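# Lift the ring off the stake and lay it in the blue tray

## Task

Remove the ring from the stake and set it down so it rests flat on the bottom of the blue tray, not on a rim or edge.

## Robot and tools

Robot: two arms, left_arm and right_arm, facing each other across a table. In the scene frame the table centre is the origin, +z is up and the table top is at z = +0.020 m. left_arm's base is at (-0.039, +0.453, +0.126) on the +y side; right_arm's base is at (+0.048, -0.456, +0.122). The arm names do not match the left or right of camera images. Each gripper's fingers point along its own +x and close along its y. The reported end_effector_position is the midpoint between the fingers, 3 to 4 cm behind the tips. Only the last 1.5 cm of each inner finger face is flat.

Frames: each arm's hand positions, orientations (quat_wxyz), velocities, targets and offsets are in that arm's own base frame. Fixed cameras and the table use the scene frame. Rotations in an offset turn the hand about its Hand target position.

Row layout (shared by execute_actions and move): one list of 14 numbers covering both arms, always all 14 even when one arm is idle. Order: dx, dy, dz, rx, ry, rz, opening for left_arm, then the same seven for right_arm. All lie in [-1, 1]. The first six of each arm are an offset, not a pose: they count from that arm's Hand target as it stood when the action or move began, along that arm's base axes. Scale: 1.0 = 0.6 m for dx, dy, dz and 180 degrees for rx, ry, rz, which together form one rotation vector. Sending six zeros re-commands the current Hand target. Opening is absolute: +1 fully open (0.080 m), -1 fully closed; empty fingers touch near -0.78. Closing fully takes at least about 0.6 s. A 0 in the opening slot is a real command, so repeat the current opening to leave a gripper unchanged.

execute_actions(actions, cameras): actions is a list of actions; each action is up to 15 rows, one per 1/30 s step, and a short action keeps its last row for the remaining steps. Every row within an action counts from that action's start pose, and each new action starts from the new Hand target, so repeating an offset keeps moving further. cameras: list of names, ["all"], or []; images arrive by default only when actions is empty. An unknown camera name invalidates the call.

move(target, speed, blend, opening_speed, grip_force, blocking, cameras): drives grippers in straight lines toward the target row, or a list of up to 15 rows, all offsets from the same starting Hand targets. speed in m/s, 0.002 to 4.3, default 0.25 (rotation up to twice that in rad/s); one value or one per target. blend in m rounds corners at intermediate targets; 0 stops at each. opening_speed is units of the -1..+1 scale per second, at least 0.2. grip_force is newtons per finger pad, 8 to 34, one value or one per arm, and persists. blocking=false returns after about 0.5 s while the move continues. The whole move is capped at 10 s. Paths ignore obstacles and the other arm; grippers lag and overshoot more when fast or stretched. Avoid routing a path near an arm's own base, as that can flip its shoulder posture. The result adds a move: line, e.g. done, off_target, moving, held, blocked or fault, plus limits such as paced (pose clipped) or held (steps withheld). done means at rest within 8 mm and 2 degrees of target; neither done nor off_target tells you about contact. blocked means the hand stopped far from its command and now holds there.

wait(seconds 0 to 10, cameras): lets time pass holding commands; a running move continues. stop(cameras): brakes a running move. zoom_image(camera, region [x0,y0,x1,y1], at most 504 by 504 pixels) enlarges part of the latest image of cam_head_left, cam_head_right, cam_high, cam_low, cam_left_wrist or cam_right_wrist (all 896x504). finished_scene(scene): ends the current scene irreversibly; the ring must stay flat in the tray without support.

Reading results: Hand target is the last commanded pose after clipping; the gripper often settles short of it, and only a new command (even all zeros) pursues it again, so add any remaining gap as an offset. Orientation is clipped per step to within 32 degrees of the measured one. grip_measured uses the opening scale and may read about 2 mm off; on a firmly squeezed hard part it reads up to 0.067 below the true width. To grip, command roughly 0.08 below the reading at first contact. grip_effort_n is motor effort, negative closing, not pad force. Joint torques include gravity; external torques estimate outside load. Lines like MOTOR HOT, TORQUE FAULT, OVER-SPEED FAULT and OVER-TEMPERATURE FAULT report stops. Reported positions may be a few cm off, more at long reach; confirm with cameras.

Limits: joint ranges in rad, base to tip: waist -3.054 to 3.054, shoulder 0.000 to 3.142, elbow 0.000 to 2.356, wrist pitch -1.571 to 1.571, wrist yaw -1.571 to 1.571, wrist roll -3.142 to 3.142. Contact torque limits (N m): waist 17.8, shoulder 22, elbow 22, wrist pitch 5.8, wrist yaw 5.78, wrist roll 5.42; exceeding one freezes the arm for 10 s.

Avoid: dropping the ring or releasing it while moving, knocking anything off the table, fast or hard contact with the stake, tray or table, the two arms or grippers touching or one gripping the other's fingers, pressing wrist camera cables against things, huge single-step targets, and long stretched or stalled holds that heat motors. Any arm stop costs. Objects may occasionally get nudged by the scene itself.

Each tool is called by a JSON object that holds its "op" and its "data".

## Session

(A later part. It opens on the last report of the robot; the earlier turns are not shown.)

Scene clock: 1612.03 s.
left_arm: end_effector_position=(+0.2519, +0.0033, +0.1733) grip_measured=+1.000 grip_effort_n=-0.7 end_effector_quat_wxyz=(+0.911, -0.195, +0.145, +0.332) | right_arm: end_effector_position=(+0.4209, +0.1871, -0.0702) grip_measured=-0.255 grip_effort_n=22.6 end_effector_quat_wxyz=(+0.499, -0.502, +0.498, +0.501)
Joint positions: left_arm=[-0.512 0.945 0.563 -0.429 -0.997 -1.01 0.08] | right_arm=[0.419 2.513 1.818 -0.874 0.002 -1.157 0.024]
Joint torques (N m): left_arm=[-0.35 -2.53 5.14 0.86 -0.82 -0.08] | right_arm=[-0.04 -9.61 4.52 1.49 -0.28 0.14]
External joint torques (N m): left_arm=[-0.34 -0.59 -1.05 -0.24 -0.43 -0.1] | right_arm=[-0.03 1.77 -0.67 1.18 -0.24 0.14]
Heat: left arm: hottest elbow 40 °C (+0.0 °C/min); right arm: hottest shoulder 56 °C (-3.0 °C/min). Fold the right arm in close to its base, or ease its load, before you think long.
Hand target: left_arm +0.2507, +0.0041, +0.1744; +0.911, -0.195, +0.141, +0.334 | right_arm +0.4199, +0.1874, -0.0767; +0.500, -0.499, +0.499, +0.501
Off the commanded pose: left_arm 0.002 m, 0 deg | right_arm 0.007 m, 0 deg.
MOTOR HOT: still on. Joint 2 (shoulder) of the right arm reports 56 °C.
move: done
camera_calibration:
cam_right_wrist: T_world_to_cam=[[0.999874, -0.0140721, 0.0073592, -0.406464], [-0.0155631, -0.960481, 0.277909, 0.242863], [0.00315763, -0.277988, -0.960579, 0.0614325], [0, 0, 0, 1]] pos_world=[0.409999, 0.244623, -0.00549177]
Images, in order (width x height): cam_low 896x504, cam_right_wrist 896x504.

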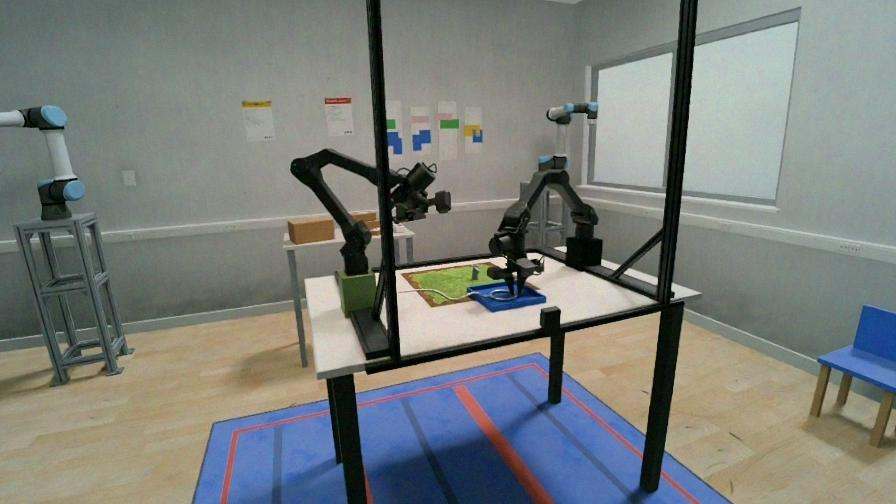

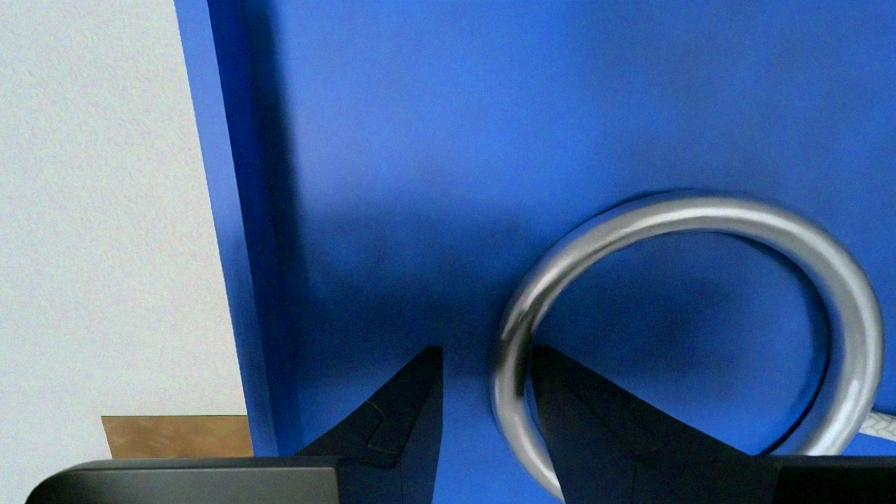

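{"op": "move", "data": {"target": [[0,0,0,0,0,0,1, 0.007,0,0.005,0,0,0,-0.1],[0,0,0,0,0,0,1, 0.007,0,0.2,0,0,0,-0.1],[0,0,0,0,0,0,1, -0.15,-0.05,0.3,0,0,0,-0.1]], "speed": [0.05,0.15,0.2], "blend": [0,0.03,0], "opening_speed": 0.6, "cameras": ["all"]}}

{"op": "zoom_image", "data": {"camera": "cam_low", "region": [450, 235, 570, 320]}}

{"op": "zoom_image", "data": {"camera": "cam_high", "region": [440, 220, 620, 350]}}

Scene clock: 1627.70 s.
left_arm: end_effector_position=(+0.2519, +0.0033, +0.1733) grip_measured=+1.000 grip_effort_n=-0.7 end_effector_quat_wxyz=(+0.911, -0.195, +0.145, +0.332) | right_arm: end_effector_position=(+0.3327, +0.1575, +0.1021) grip_measured=-0.104 grip_effort_n=17.9 end_effector_quat_wxyz=(+0.499, -0.501, +0.499, +0.501)
Joint positions: left_arm=[-0.512 0.945 0.563 -0.429 -0.997 -1.01 0.08] | right_arm=[0.442 1.948 1.594 -1.216 0 -1.133 0.03]
Joint torques (N m): left_arm=[-0.37 -2.51 5.1 0.83 -0.82 -0.08] | right_arm=[0.08 -9.23 4.95 0.1 -0.22 0.16]
External joint torques (N m): left_arm=[-0.37 -0.53 -1.15 -0.28 -0.43 -0.1] | right_arm=[0.05 -0.78 -0.7 -0.22 -0.18 0.16]
Heat: left arm: hottest elbow 40 °C (+0.0 °C/min); right arm: hottest shoulder 57 °C (+1.0 °C/min). Fold the right arm in close to its base, or ease its load, before you think long.
Hand target: left_arm +0.2507, +0.0041, +0.1744; +0.911, -0.195, +0.141, +0.334 | right_arm +0.3300, +0.1573, +0.1033; +0.501, -0.499, +0.499, +0.501
Off the commanded pose: left_arm 0.002 m, 0 deg | right_arm 0.003 m, 0 deg.
MOTOR HOT: still on. Joint 2 (shoulder) of the right arm reports 57 °C.
move: done
camera_calibration:
cam_left_wrist: T_world_to_cam=[[0.690725, -0.679983, 0.246013, -0.199838], [-0.274099, -0.561026, -0.781102, 0.250769], [0.669155, 0.472095, -0.573897, 0.00486835], [0, 0, 0, 1]] pos_world=[0.203511, 0.0025033, 0.247833]
cam_right_wrist: T_world_to_cam=[[0.999865, -0.0152785, 0.00601792, -0.319674], [-0.0163476, -0.96075, 0.276934, 0.165559], [0.00155058, -0.276995, -0.96087, 0.219317], [0, 0, 0, 1]] pos_world=[0.321997, 0.214926, 0.16681]

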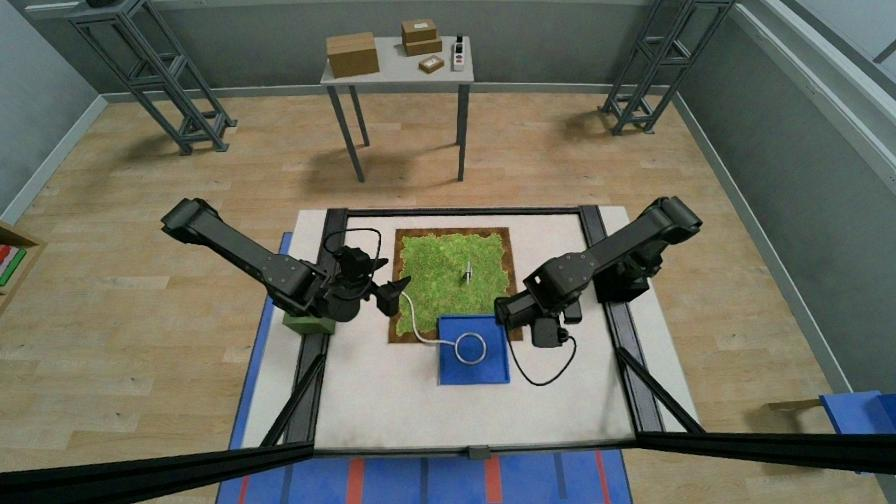

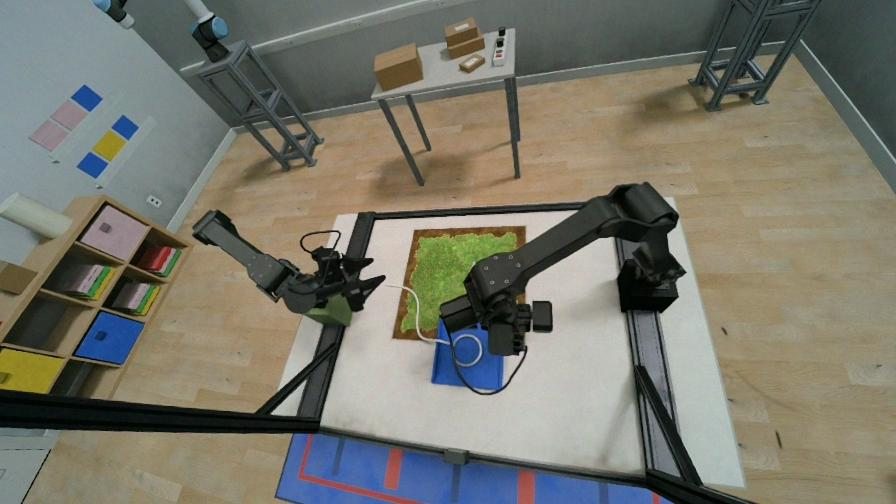

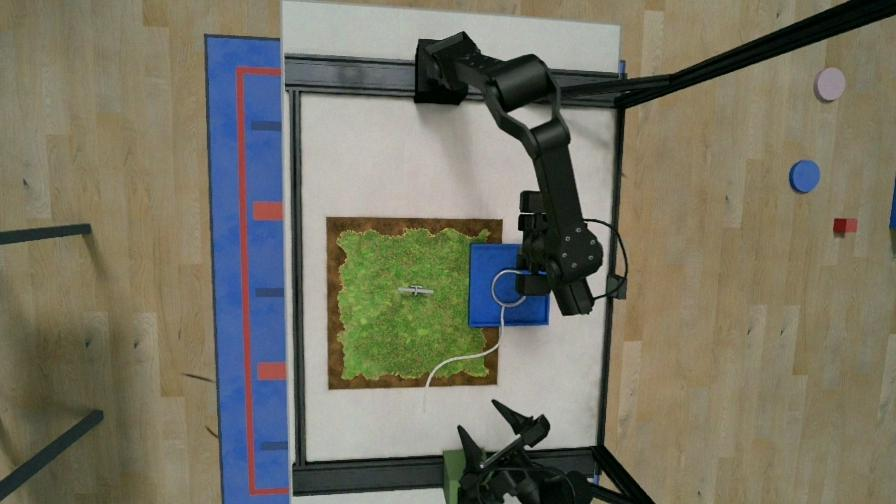

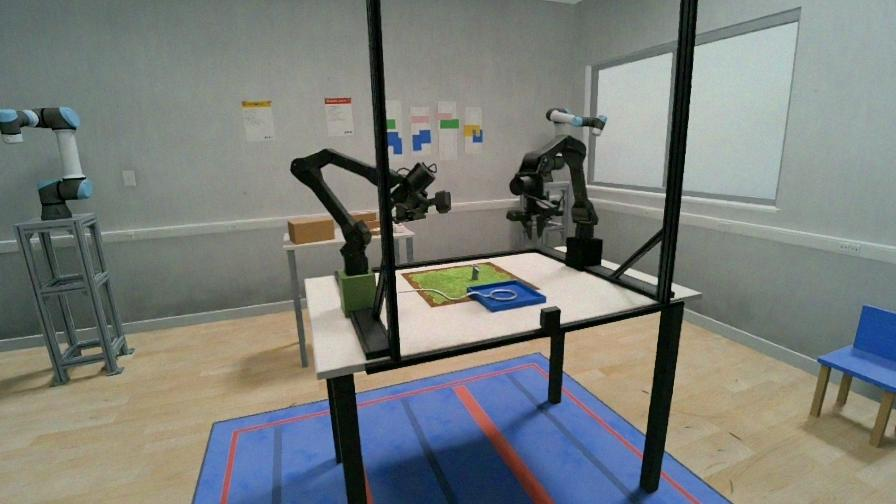

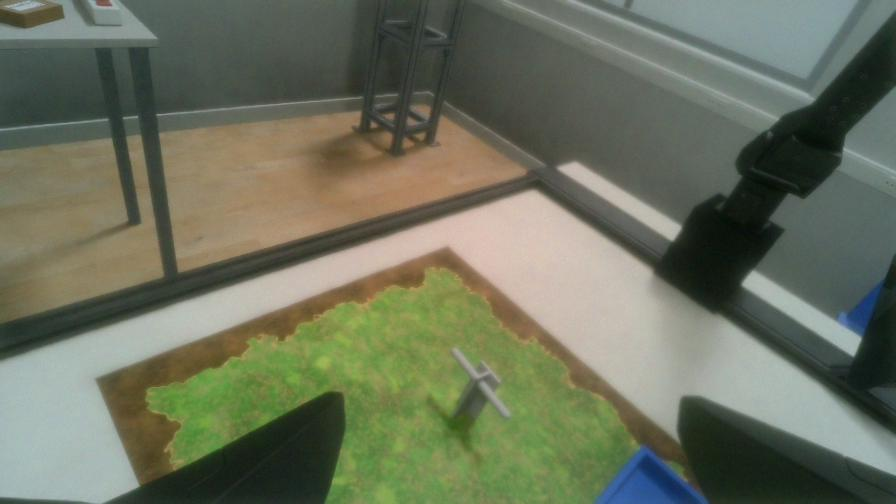

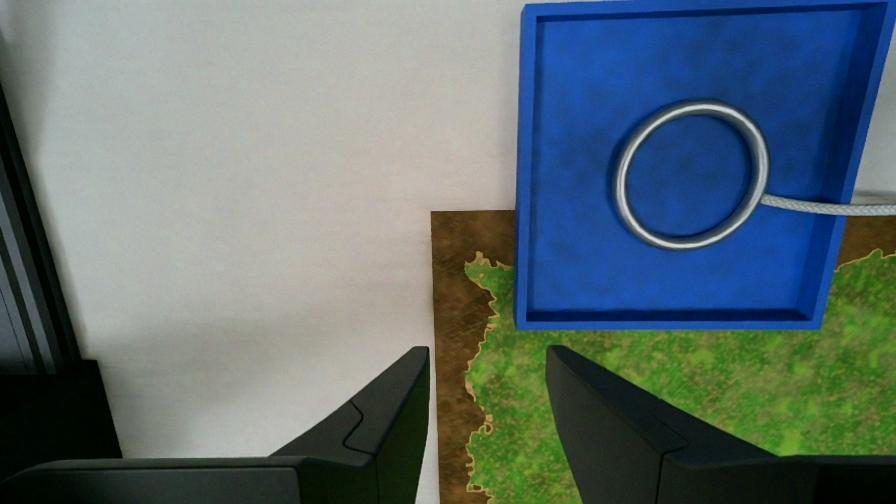

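Scaled by 4.200 from the camera's 896x504 image, which has a finer 1280x720 frame.

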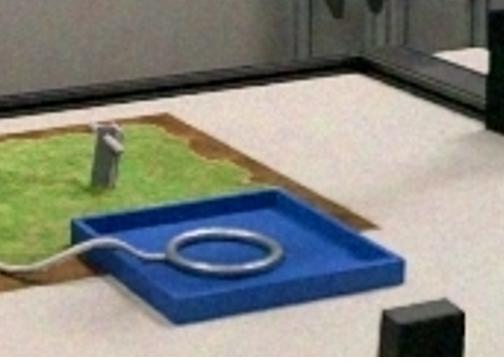

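Scaled by 2.800 from the camera's 896x504 image, which has a finer 1280x720 frame.

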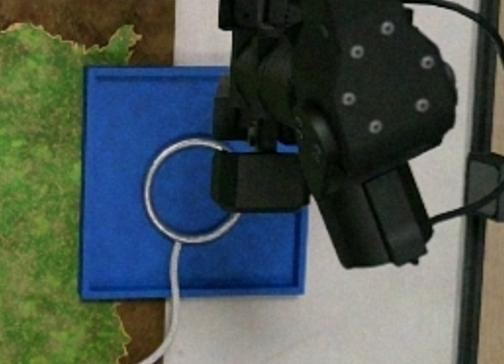

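{"op": "move", "data": {"target": [0,0,0,0,0,0,1, -0.15,-0.17,0.1,0,0,0,-0.1], "speed": 0.2}}

{"op": "wait", "data": {"seconds": 10}}

{"op": "wait", "data": {"seconds": 10}}

Scene clock: 1697.13 s.
left_arm: end_effector_position=(+0.2519, +0.0033, +0.1733) grip_measured=+1.000 grip_effort_n=-0.7 end_effector_quat_wxyz=(+0.911, -0.195, +0.145, +0.332) | right_arm: end_effector_position=(+0.2427, +0.0560, +0.1638) grip_measured=-0.104 grip_effort_n=18.4 end_effector_quat_wxyz=(+0.502, -0.499, +0.500, +0.498)
Joint positions: left_arm=[-0.512 0.945 0.563 -0.429 -0.997 -1.01 0.08] | right_arm=[0.227 1.482 1.303 -1.389 0 -1.339 0.03]
Joint torques (N m): left_arm=[-0.35 -2.47 5.15 0.83 -0.84 -0.08] | right_arm=[-0.29 -5.54 4.97 0.02 -0.23 -0.24]
External joint torques (N m): left_arm=[-0.34 -0.55 -1.07 -0.29 -0.45 -0.09] | right_arm=[-0.3 -0.45 -0.78 -0.29 -0.17 -0.24]
Heat: left arm: hottest elbow 40 °C (+0.0 °C/min); right arm: hottest shoulder 49 °C (-5.1 °C/min). Fold the right arm in close to its base, or ease its load, before you think long.
Hand target: left_arm +0.2507, +0.0041, +0.1744; +0.911, -0.195, +0.141, +0.334 | right_arm +0.2400, +0.0554, +0.1633; +0.500, -0.499, +0.499, +0.501
Off the commanded pose: left_arm 0.002 m, 0 deg | right_arm 0.003 m, 0 deg.
MOTOR HOT: still on. Joint 2 (shoulder) of the right arm reports 49 °C.
move: done

Scene clock: 1707.13 s.
left_arm: end_effector_position=(+0.2519, +0.0033, +0.1733) grip_measured=+1.000 grip_effort_n=-1.2 end_effector_quat_wxyz=(+0.911, -0.195, +0.145, +0.332) | right_arm: end_effector_position=(+0.2427, +0.0560, +0.1638) grip_measured=-0.104 grip_effort_n=17.9 end_effector_quat_wxyz=(+0.502, -0.499, +0.500, +0.498)
Joint positions: left_arm=[-0.512 0.945 0.563 -0.429 -0.997 -1.01 0.08] | right_arm=[0.227 1.482 1.303 -1.389 0 -1.339 0.03]
Joint torques (N m): left_arm=[-0.31 -2.55 5.15 0.86 -0.83 -0.08] | right_arm=[-0.21 -5.54 4.97 0.06 -0.23 -0.23]
External joint torques (N m): left_arm=[-0.3 -0.67 -1.02 -0.25 -0.45 -0.09] | right_arm=[-0.23 -0.52 -0.71 -0.25 -0.17 -0.23]
Heat: left arm: hottest elbow 40 °C (+0.0 °C/min); right arm: hottest shoulder 48 °C (-5.1 °C/min). Fold the right arm in close to its base, or ease its load, before you think long.
Hand target: left_arm +0.2507, +0.0041, +0.1744; +0.911, -0.195, +0.141, +0.334 | right_arm +0.2400, +0.0554, +0.1633; +0.500, -0.499, +0.499, +0.501
Tool commands: left_gripper/opening=+1.0 right_gripper/opening=-0.1
Off the commanded pose: left_arm 0.002 m, 0 deg | right_arm 0.003 m, 0 deg.
MOTOR HOT: still on. Joint 2 (shoulder) of the right arm reports 48 °C.
wait: 10.00 s; at rest by 0.17 s

Scene clock: 1717.13 s.
left_arm: end_effector_position=(+0.2519, +0.0033, +0.1733) grip_measured=+1.000 grip_effort_n=-0.7 end_effector_quat_wxyz=(+0.911, -0.195, +0.145, +0.332) | right_arm: end_effector_position=(+0.2427, +0.0560, +0.1638) grip_measured=-0.104 grip_effort_n=17.9 end_effector_quat_wxyz=(+0.502, -0.499, +0.500, +0.498)
Joint positions: left_arm=[-0.512 0.945 0.563 -0.429 -0.997 -1.01 0.08] | right_arm=[0.227 1.482 1.303 -1.389 0 -1.339 0.03]
Joint torques (N m): left_arm=[-0.29 -2.55 5.16 0.84 -0.83 -0.08] | right_arm=[-0.2 -5.55 4.96 0.05 -0.23 -0.23]
External joint torques (N m): left_arm=[-0.29 -0.66 -1.01 -0.27 -0.45 -0.1] | right_arm=[-0.22 -0.54 -0.74 -0.25 -0.17 -0.23]
Heat: left arm: hottest elbow 40 °C (+0.0 °C/min); right arm: hottest shoulder 47 °C (-4.1 °C/min).
Hand target: left_arm +0.2507, +0.0041, +0.1744; +0.911, -0.195, +0.141, +0.334 | right_arm +0.2400, +0.0554, +0.1633; +0.500, -0.499, +0.499, +0.501
Tool commands: left_gripper/opening=+1.0 right_gripper/opening=-0.1
Off the commanded pose: left_arm 0.002 m, 0 deg | right_arm 0.003 m, 0 deg.
MOTOR HOT: cleared for the motors of the right arm.
wait: 10.00 s; at rest by 0.17 s

{"op": "move", "data": {"target": [0.2488,-0.170,-0.157,-0.311,0.216,0.179,-0.2, 0,0,0,0,0,0,-0.1], "speed": 0.2, "cameras": ["cam_left_wrist","cam_high"]}}

Scene clock: 1789.63 s.
left_arm: end_effector_position=(+0.3982, -0.0976, +0.0803) grip_measured=-0.197 grip_effort_n=-15.1 end_effector_quat_wxyz=(+0.504, -0.497, +0.499, +0.499) | right_arm: end_effector_position=(+0.2427, +0.0560, +0.1638) grip_measured=-0.104 grip_effort_n=17.9 end_effector_quat_wxyz=(+0.502, -0.499, +0.500, +0.498)
Joint positions: left_arm=[-0.243 2.127 1.77 -1.214 -0.008 -1.806 0.026] | right_arm=[0.227 1.482 1.303 -1.389 0 -1.339 0.03]
Joint torques (N m): left_arm=[0.1 -7.82 5.67 -0.18 0.17 -0.12] | right_arm=[-0.2 -5.54 4.97 0.05 -0.23 -0.24]
External joint torques (N m): left_arm=[0.02 1.43 0.26 -0.46 0.24 -0.12] | right_arm=[-0.19 -0.44 -0.75 -0.24 -0.18 -0.23]
Heat: left arm: hottest elbow 41 °C (+1.0 °C/min); right arm: hottest shoulder 42 °C (-3.0 °C/min).
Hand target: left_arm +0.3999, -0.0979, +0.0800; +0.501, -0.499, +0.500, +0.500 | right_arm +0.2400, +0.0554, +0.1633; +0.500, -0.499, +0.499, +0.501
Off the commanded pose: left_arm 0.002 m, 1 deg | right_arm 0.003 m, 0 deg.
move: done
camera_calibration:
cam_left_wrist: T_world_to_cam=[[0.999327, -0.00394678, -0.0364816, -0.380896], [0.00324878, -0.980778, 0.195098, -0.0681763], [-0.0365504, -0.195086, -0.980105, 0.14971], [0, 0, 0, 1]] pos_world=[0.386333, -0.0391629, 0.146137]
Images, in order (width x height): cam_high 896x504, cam_left_wrist 896x504.

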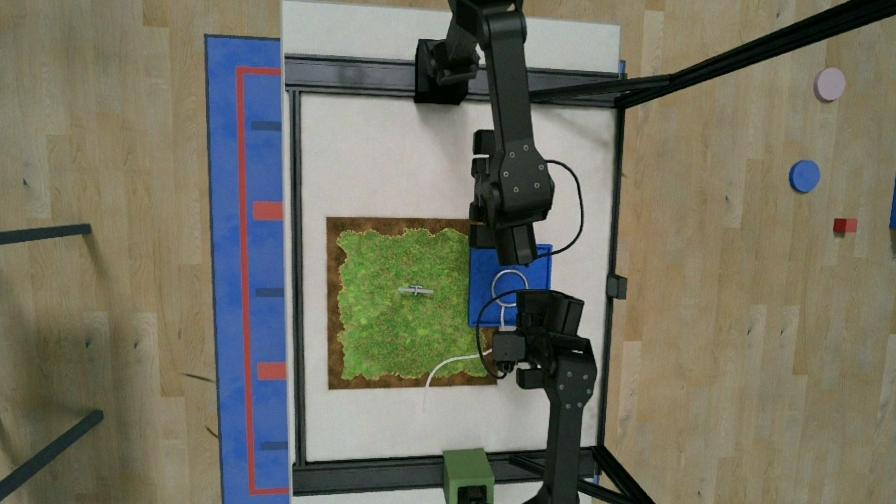

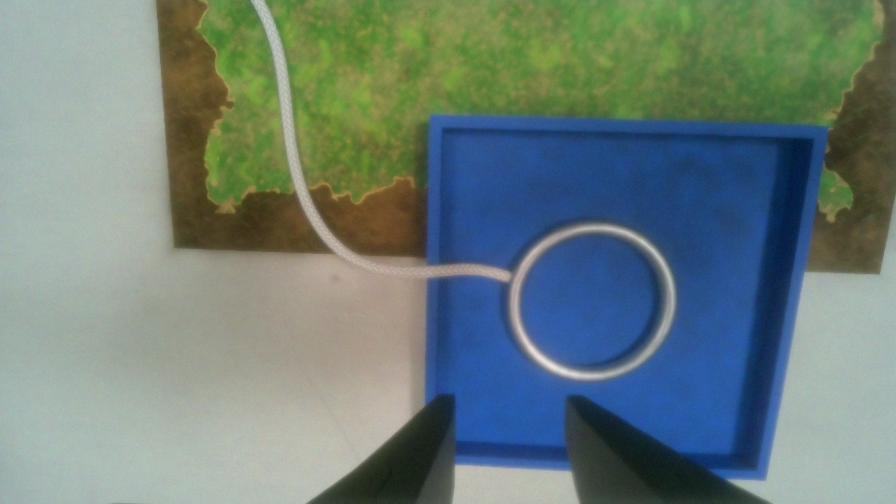

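{"op": "move", "data": {"target": [0.0225,-0.041,-0.1667,0,0,0,-0.2, 0,0,0,0,0,0,-0.1], "speed": 0.15, "cameras": ["cam_left_wrist"]}}

Scene clock: 1834.30 s.
left_arm: end_effector_position=(+0.4141, -0.1211, -0.0178) grip_measured=-0.197 grip_effort_n=-15.1 end_effector_quat_wxyz=(+0.504, -0.499, +0.498, +0.499) | right_arm: end_effector_position=(+0.2427, +0.0560, +0.1638) grip_measured=-0.104 grip_effort_n=17.9 end_effector_quat_wxyz=(+0.502, -0.499, +0.500, +0.498)
Joint positions: left_arm=[-0.287 2.312 1.674 -0.929 -0.008 -1.854 0.026] | right_arm=[0.227 1.482 1.303 -1.389 0 -1.339 0.03]
Joint torques (N m): left_arm=[-0.32 -8.73 4.19 0.24 0.17 -0.11] | right_arm=[-0.21 -5.54 4.96 0.05 -0.23 -0.23]
External joint torques (N m): left_arm=[-0.32 1.2 -0.81 -0.02 0.23 -0.11] | right_arm=[-0.21 -0.53 -0.75 -0.26 -0.18 -0.23]
Heat: left arm: hottest elbow 41 °C (+1.0 °C/min); right arm: hottest shoulder 40 °C (-2.0 °C/min).
Hand target: left_arm +0.4134, -0.1226, -0.0199; +0.501, -0.499, +0.500, +0.500 | right_arm +0.2400, +0.0554, +0.1633; +0.500, -0.499, +0.499, +0.501
Off the commanded pose: left_arm 0.003 m, 0 deg | right_arm 0.003 m, 0 deg.
move: done
camera_calibration:
cam_left_wrist: T_world_to_cam=[[0.999433, -0.000168621, -0.0336742, -0.400015], [0.00645123, -0.980507, 0.196379, -0.0734783], [-0.0330509, -0.196485, -0.97995, 0.0480371], [0, 0, 0, 1]] pos_world=[0.401849, -0.0626749, 0.0480333]
Images, in order (width x height): cam_left_wrist 896x504.

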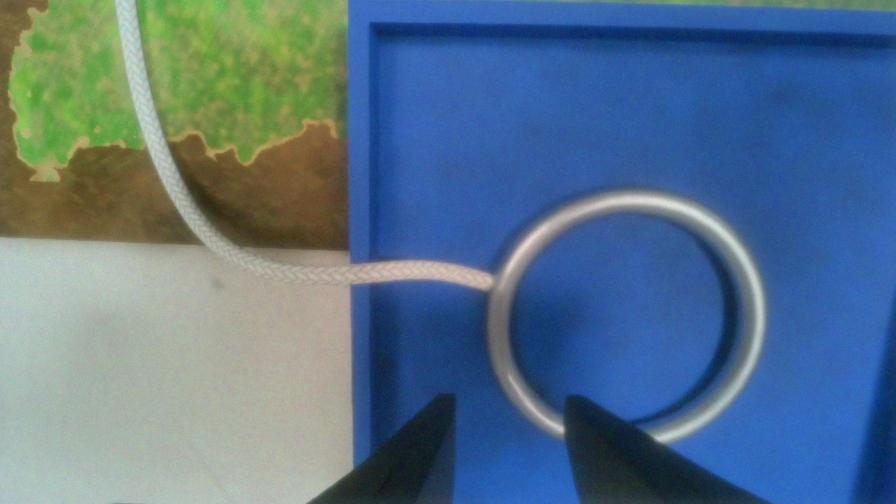

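{"op": "move", "data": {"target": [[0.002,0.003,-0.055,0,0,0,-0.2, 0,0,0,0,0,0,-0.1],[0.002,0.003,-0.088,0,0,0,-0.2, 0,0,0,0,0,0,-0.1]], "speed": [0.1,0.03], "cameras": ["cam_left_wrist"]}}

Scene clock: 1854.87 s.
left_arm: end_effector_position=(+0.4165, -0.1218, -0.0689) grip_measured=-0.197 grip_effort_n=-14.7 end_effector_quat_wxyz=(+0.505, -0.501, +0.497, +0.498) | right_arm: end_effector_position=(+0.2427, +0.0560, +0.1638) grip_measured=-0.104 grip_effort_n=17.9 end_effector_quat_wxyz=(+0.502, -0.499, +0.500, +0.498)
Joint positions: left_arm=[-0.287 2.409 1.624 -0.776 -0.008 -1.854 0.026] | right_arm=[0.227 1.482 1.303 -1.389 0 -1.339 0.03]
Joint torques (N m): left_arm=[0.26 -8.66 3.52 0.28 0.16 0.02] | right_arm=[-0.19 -5.54 4.97 0.06 -0.23 -0.23]
External joint torques (N m): left_arm=[0.26 1.38 -1.13 0 0.21 0.02] | right_arm=[-0.17 -0.54 -0.74 -0.26 -0.18 -0.23]
Heat: left arm: hottest elbow 40 °C (-1.0 °C/min); right arm: hottest shoulder 39 °C (-2.0 °C/min).
Hand target: left_arm +0.4146, -0.1208, -0.0727; +0.501, -0.499, +0.500, +0.500 | right_arm +0.2400, +0.0554, +0.1633; +0.500, -0.499, +0.499, +0.501
Off the commanded pose: left_arm 0.004 m, 1 deg | right_arm 0.003 m, 0 deg.
move: done
camera_calibration:
cam_left_wrist: T_world_to_cam=[[0.999603, -0.000229671, -0.0281621, -0.403815], [0.00535324, -0.980186, 0.198005, -0.0635403], [-0.0276495, -0.198078, -0.979796, -0.00457616], [0, 0, 0, 1]] pos_world=[0.403869, -0.0632805, -0.00327464]
Images, in order (width x height): cam_left_wrist 896x504.

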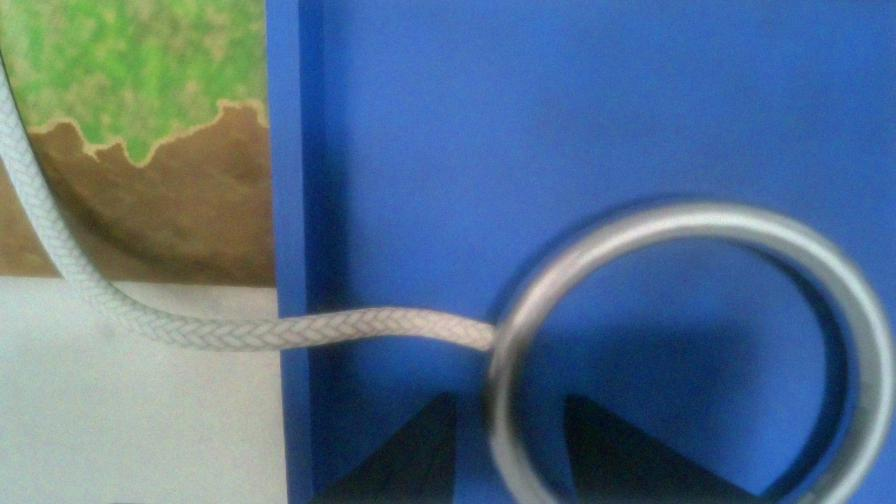

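{"op": "move", "data": {"target": [-0.005,0,-0.0122,0,0,0,-0.2, 0,0,0,0,0,0,-0.1], "speed": 0.03, "cameras": ["cam_left_wrist"]}}

Scene clock: 1864.40 s.
left_arm: end_effector_position=(+0.4154, -0.1215, -0.0720) grip_measured=-0.198 grip_effort_n=-13.3 end_effector_quat_wxyz=(+0.506, -0.502, +0.496, +0.496) | right_arm: end_effector_position=(+0.2427, +0.0560, +0.1638) grip_measured=-0.104 grip_effort_n=17.9 end_effector_quat_wxyz=(+0.502, -0.499, +0.500, +0.498)
Joint positions: left_arm=[-0.287 2.409 1.608 -0.757 -0.008 -1.854 0.026] | right_arm=[0.227 1.482 1.303 -1.389 0 -1.339 0.03]
Joint torques (N m): left_arm=[0.09 -8.05 2.72 1 0.17 -0.04] | right_arm=[-0.21 -5.56 4.96 0.05 -0.23 -0.23]
External joint torques (N m): left_arm=[0.16 1.96 -1.91 0.72 0.23 -0.04] | right_arm=[-0.18 -0.51 -0.76 -0.26 -0.18 -0.23]
Heat: left arm: hottest elbow 40 °C (-1.0 °C/min); right arm: hottest shoulder 39 °C (-2.0 °C/min).
Hand target: left_arm +0.4117, -0.1208, -0.0800; +0.501, -0.499, +0.500, +0.500 | right_arm +0.2400, +0.0554, +0.1633; +0.500, -0.499, +0.499, +0.501
Off the commanded pose: left_arm 0.009 m, 1 deg | right_arm 0.003 m, 0 deg.
move: off_target (left_arm)
camera_calibration:
cam_left_wrist: T_world_to_cam=[[0.999708, -0.000271684, -0.0241797, -0.402538], [0.00454986, -0.979964, 0.199124, -0.0621652], [-0.0237494, -0.199176, -0.979676, -0.00931508], [0, 0, 0, 1]] pos_world=[0.402482, -0.0628844, -0.00648042]
Images, in order (width x height): cam_left_wrist 896x504.

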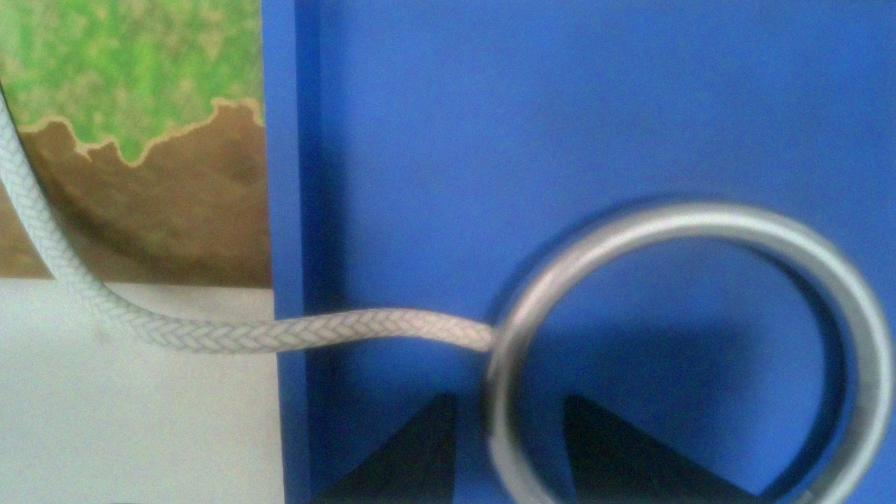

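{"op": "move", "data": {"target": [[0,0,0,0,0,0,-1, 0,0,0,0,0,0,-0.1],[0.008,0,0.05,0,0,0,-1, 0,0,0,0,0,0,-0.1]], "speed": 0.06, "opening_speed": 0.7, "cameras": ["cam_left_wrist","cam_low"]}}

{"op": "zoom_image", "data": {"camera": "cam_low", "region": [450, 235, 570, 320]}}

Scene clock: 1886.60 s.
left_arm: end_effector_position=(+0.4097, -0.1195, -0.0611) grip_measured=-0.625 grip_effort_n=-83.5 end_effector_quat_wxyz=(+0.498, -0.489, +0.504, +0.509) | right_arm: end_effector_position=(+0.2427, +0.0560, +0.1638) grip_measured=-0.104 grip_effort_n=17.9 end_effector_quat_wxyz=(+0.502, -0.499, +0.500, +0.498)
Joint positions: left_arm=[-0.286 2.397 1.637 -0.839 -0.006 -1.854 0.007] | right_arm=[0.227 1.482 1.303 -1.389 0 -1.339 0.03]
Joint torques (N m): left_arm=[0.25 -11.83 5.2 -0.18 0.12 0.05] | right_arm=[-0.21 -5.54 4.96 0.06 -0.23 -0.23]
External joint torques (N m): left_arm=[0.24 -1.75 0.49 -0.39 0.18 0.05] | right_arm=[-0.2 -0.58 -0.73 -0.26 -0.18 -0.23]
Heat: left arm: hottest elbow 39 °C (-2.0 °C/min); right arm: hottest shoulder 39 °C (-1.0 °C/min).
Hand target: left_arm +0.4165, -0.1207, -0.0501; +0.501, -0.500, +0.500, +0.500 | right_arm +0.2400, +0.0554, +0.1633; +0.500, -0.499, +0.499, +0.501
Off the commanded pose: left_arm 0.013 m, 2 deg | right_arm 0.003 m, 0 deg.
move: off_target (left_arm)
camera_calibration:
cam_left_wrist: T_world_to_cam=[[0.997906, 0.00136841, -0.0646696, -0.398163], [0.0135424, -0.982039, 0.188191, -0.066904], [-0.0632506, -0.188673, -0.980001, 0.0191229], [0, 0, 0, 1]] pos_world=[0.399444, -0.0615495, 0.00558217]
Images, in order (width x height): cam_low 896x504, cam_left_wrist 896x504.

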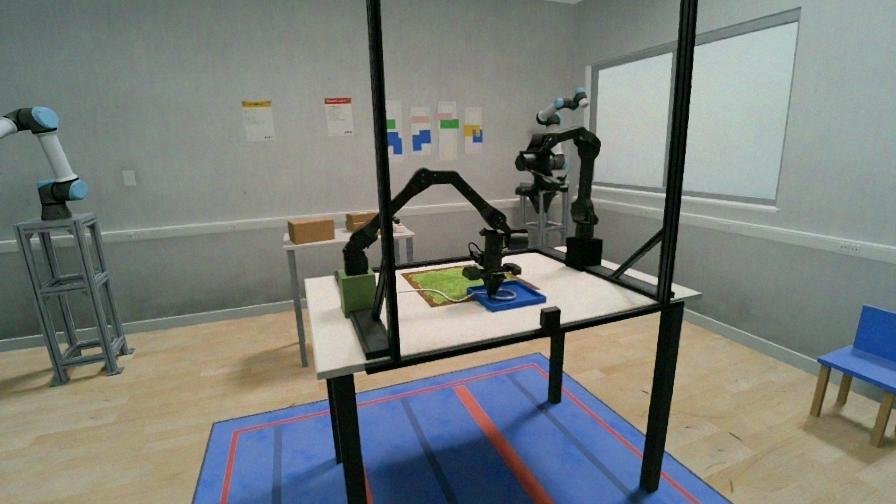

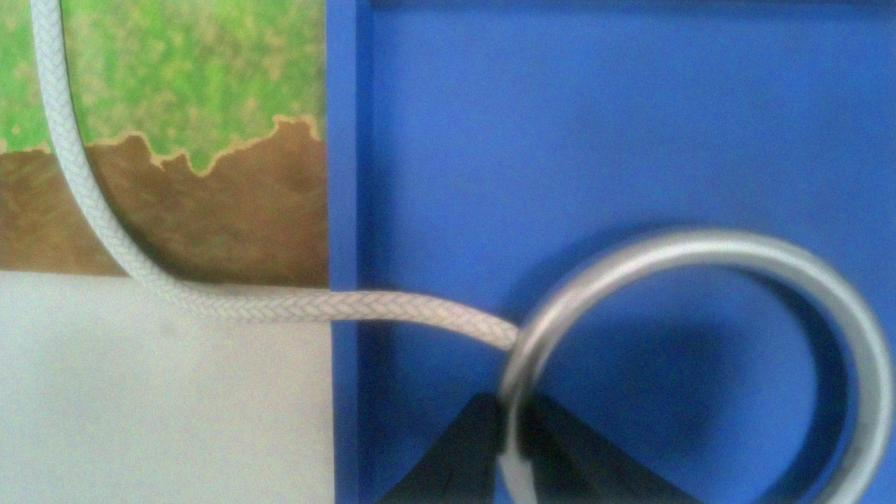

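Scaled by 4.200 from the camera's 896x504 image, which has a finer 1280x720 frame.

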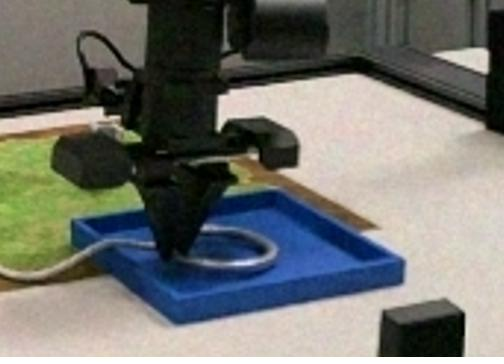

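{"op": "move", "data": {"target": [[-0.008,0,-0.0465,0,0,0,-1, 0,0,0,0,0,0,-0.1],[-0.008,0,-0.0420,0,0,0,-0.2, 0,0,0,0,0,0,-0.1],[0.0,0,0.15,0,0,0,-0.2, 0,0,0,0,0,0,-0.1],[-0.3,0.1,0.35,0,0,0,-0.2, 0,0,0,0,0,0,-0.1]], "speed": [0.04,0.05,0.15,0.2], "blend": [0,0,0.03,0], "opening_speed": 0.7, "cameras": ["cam_left_wrist","cam_low","cam_high"]}}

{"op": "zoom_image", "data": {"camera": "cam_low", "region": [450, 235, 570, 320]}}

Scene clock: 1901.33 s.
left_arm: end_effector_position=(+0.2384, -0.0619, +0.1594) grip_measured=-0.203 grip_effort_n=13.3 end_effector_quat_wxyz=(+0.502, -0.499, +0.500, +0.500) | right_arm: end_effector_position=(+0.2427, +0.0560, +0.1638) grip_measured=-0.104 grip_effort_n=17.9 end_effector_quat_wxyz=(+0.502, -0.499, +0.500, +0.498)
Joint positions: left_arm=[-0.256 1.473 1.278 -1.375 -0.003 -1.824 0.026] | right_arm=[0.227 1.482 1.303 -1.389 0 -1.339 0.03]
Joint torques (N m): left_arm=[0.31 -5.36 4.16 -0.21 0 0.06] | right_arm=[-0.21 -5.55 4.97 0.06 -0.23 -0.23]
External joint torques (N m): left_arm=[0.33 -0.69 -1.27 -0.5 0.04 0.06] | right_arm=[-0.2 -0.57 -0.69 -0.24 -0.18 -0.23]
Heat: left arm: hottest elbow 40 °C (-1.0 °C/min); right arm: hottest shoulder 38 °C (-2.0 °C/min).
Hand target: left_arm +0.2365, -0.0607, +0.1599; +0.501, -0.500, +0.500, +0.500 | right_arm +0.2400, +0.0554, +0.1633; +0.500, -0.499, +0.499, +0.501
Off the commanded pose: left_arm 0.002 m, 0 deg | right_arm 0.003 m, 0 deg.
move: done
camera_calibration:
cam_left_wrist: T_world_to_cam=[[0.999291, 0.00114685, -0.0376382, -0.217703], [0.00865308, -0.979781, 0.199884, -0.0501655], [-0.036648, -0.200068, -0.979096, 0.227979], [0, 0, 0, 1]] pos_world=[0.226338, -0.00329018, 0.225047]
Images, in order (width x height): cam_high 896x504, cam_low 896x504, cam_left_wrist 896x504.

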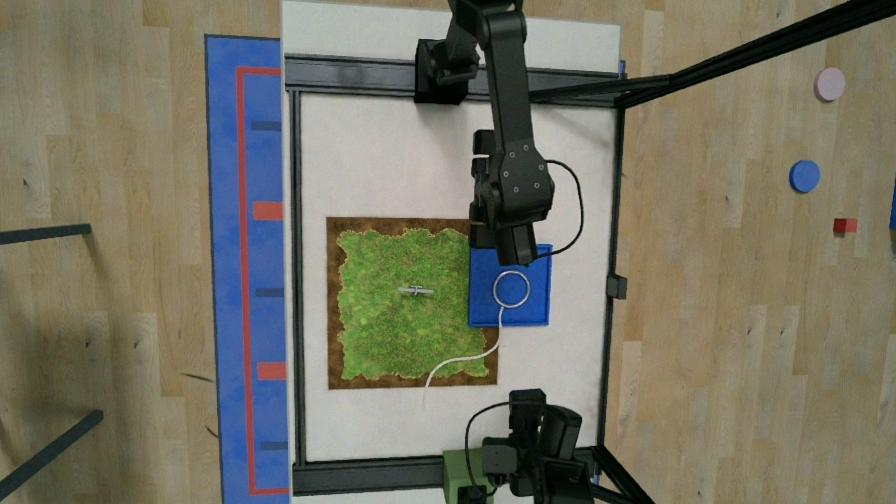

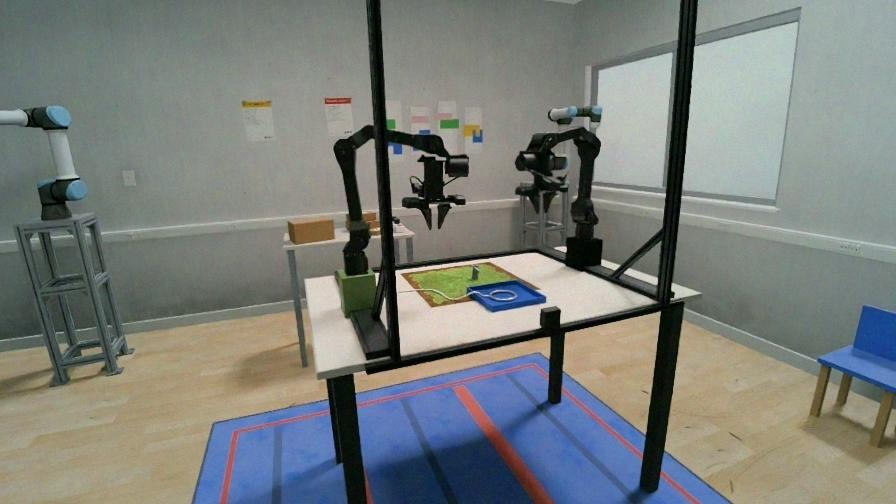

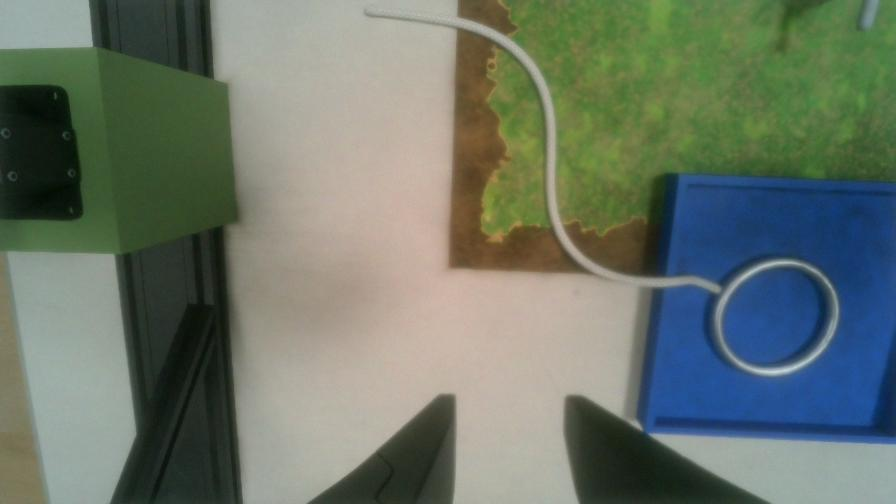

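Scaled by 4.200 from the camera's 896x504 image, which has a finer 1280x720 frame.

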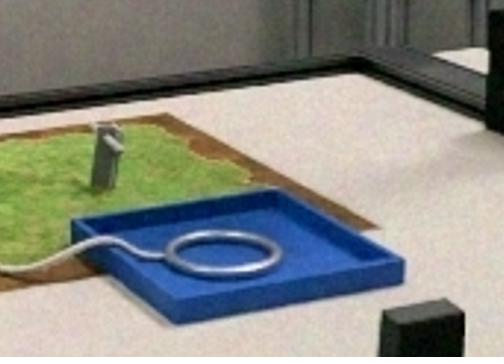

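{"op": "finished_scene", "data": {"scene": 1}}

The scene is finished: the task was done.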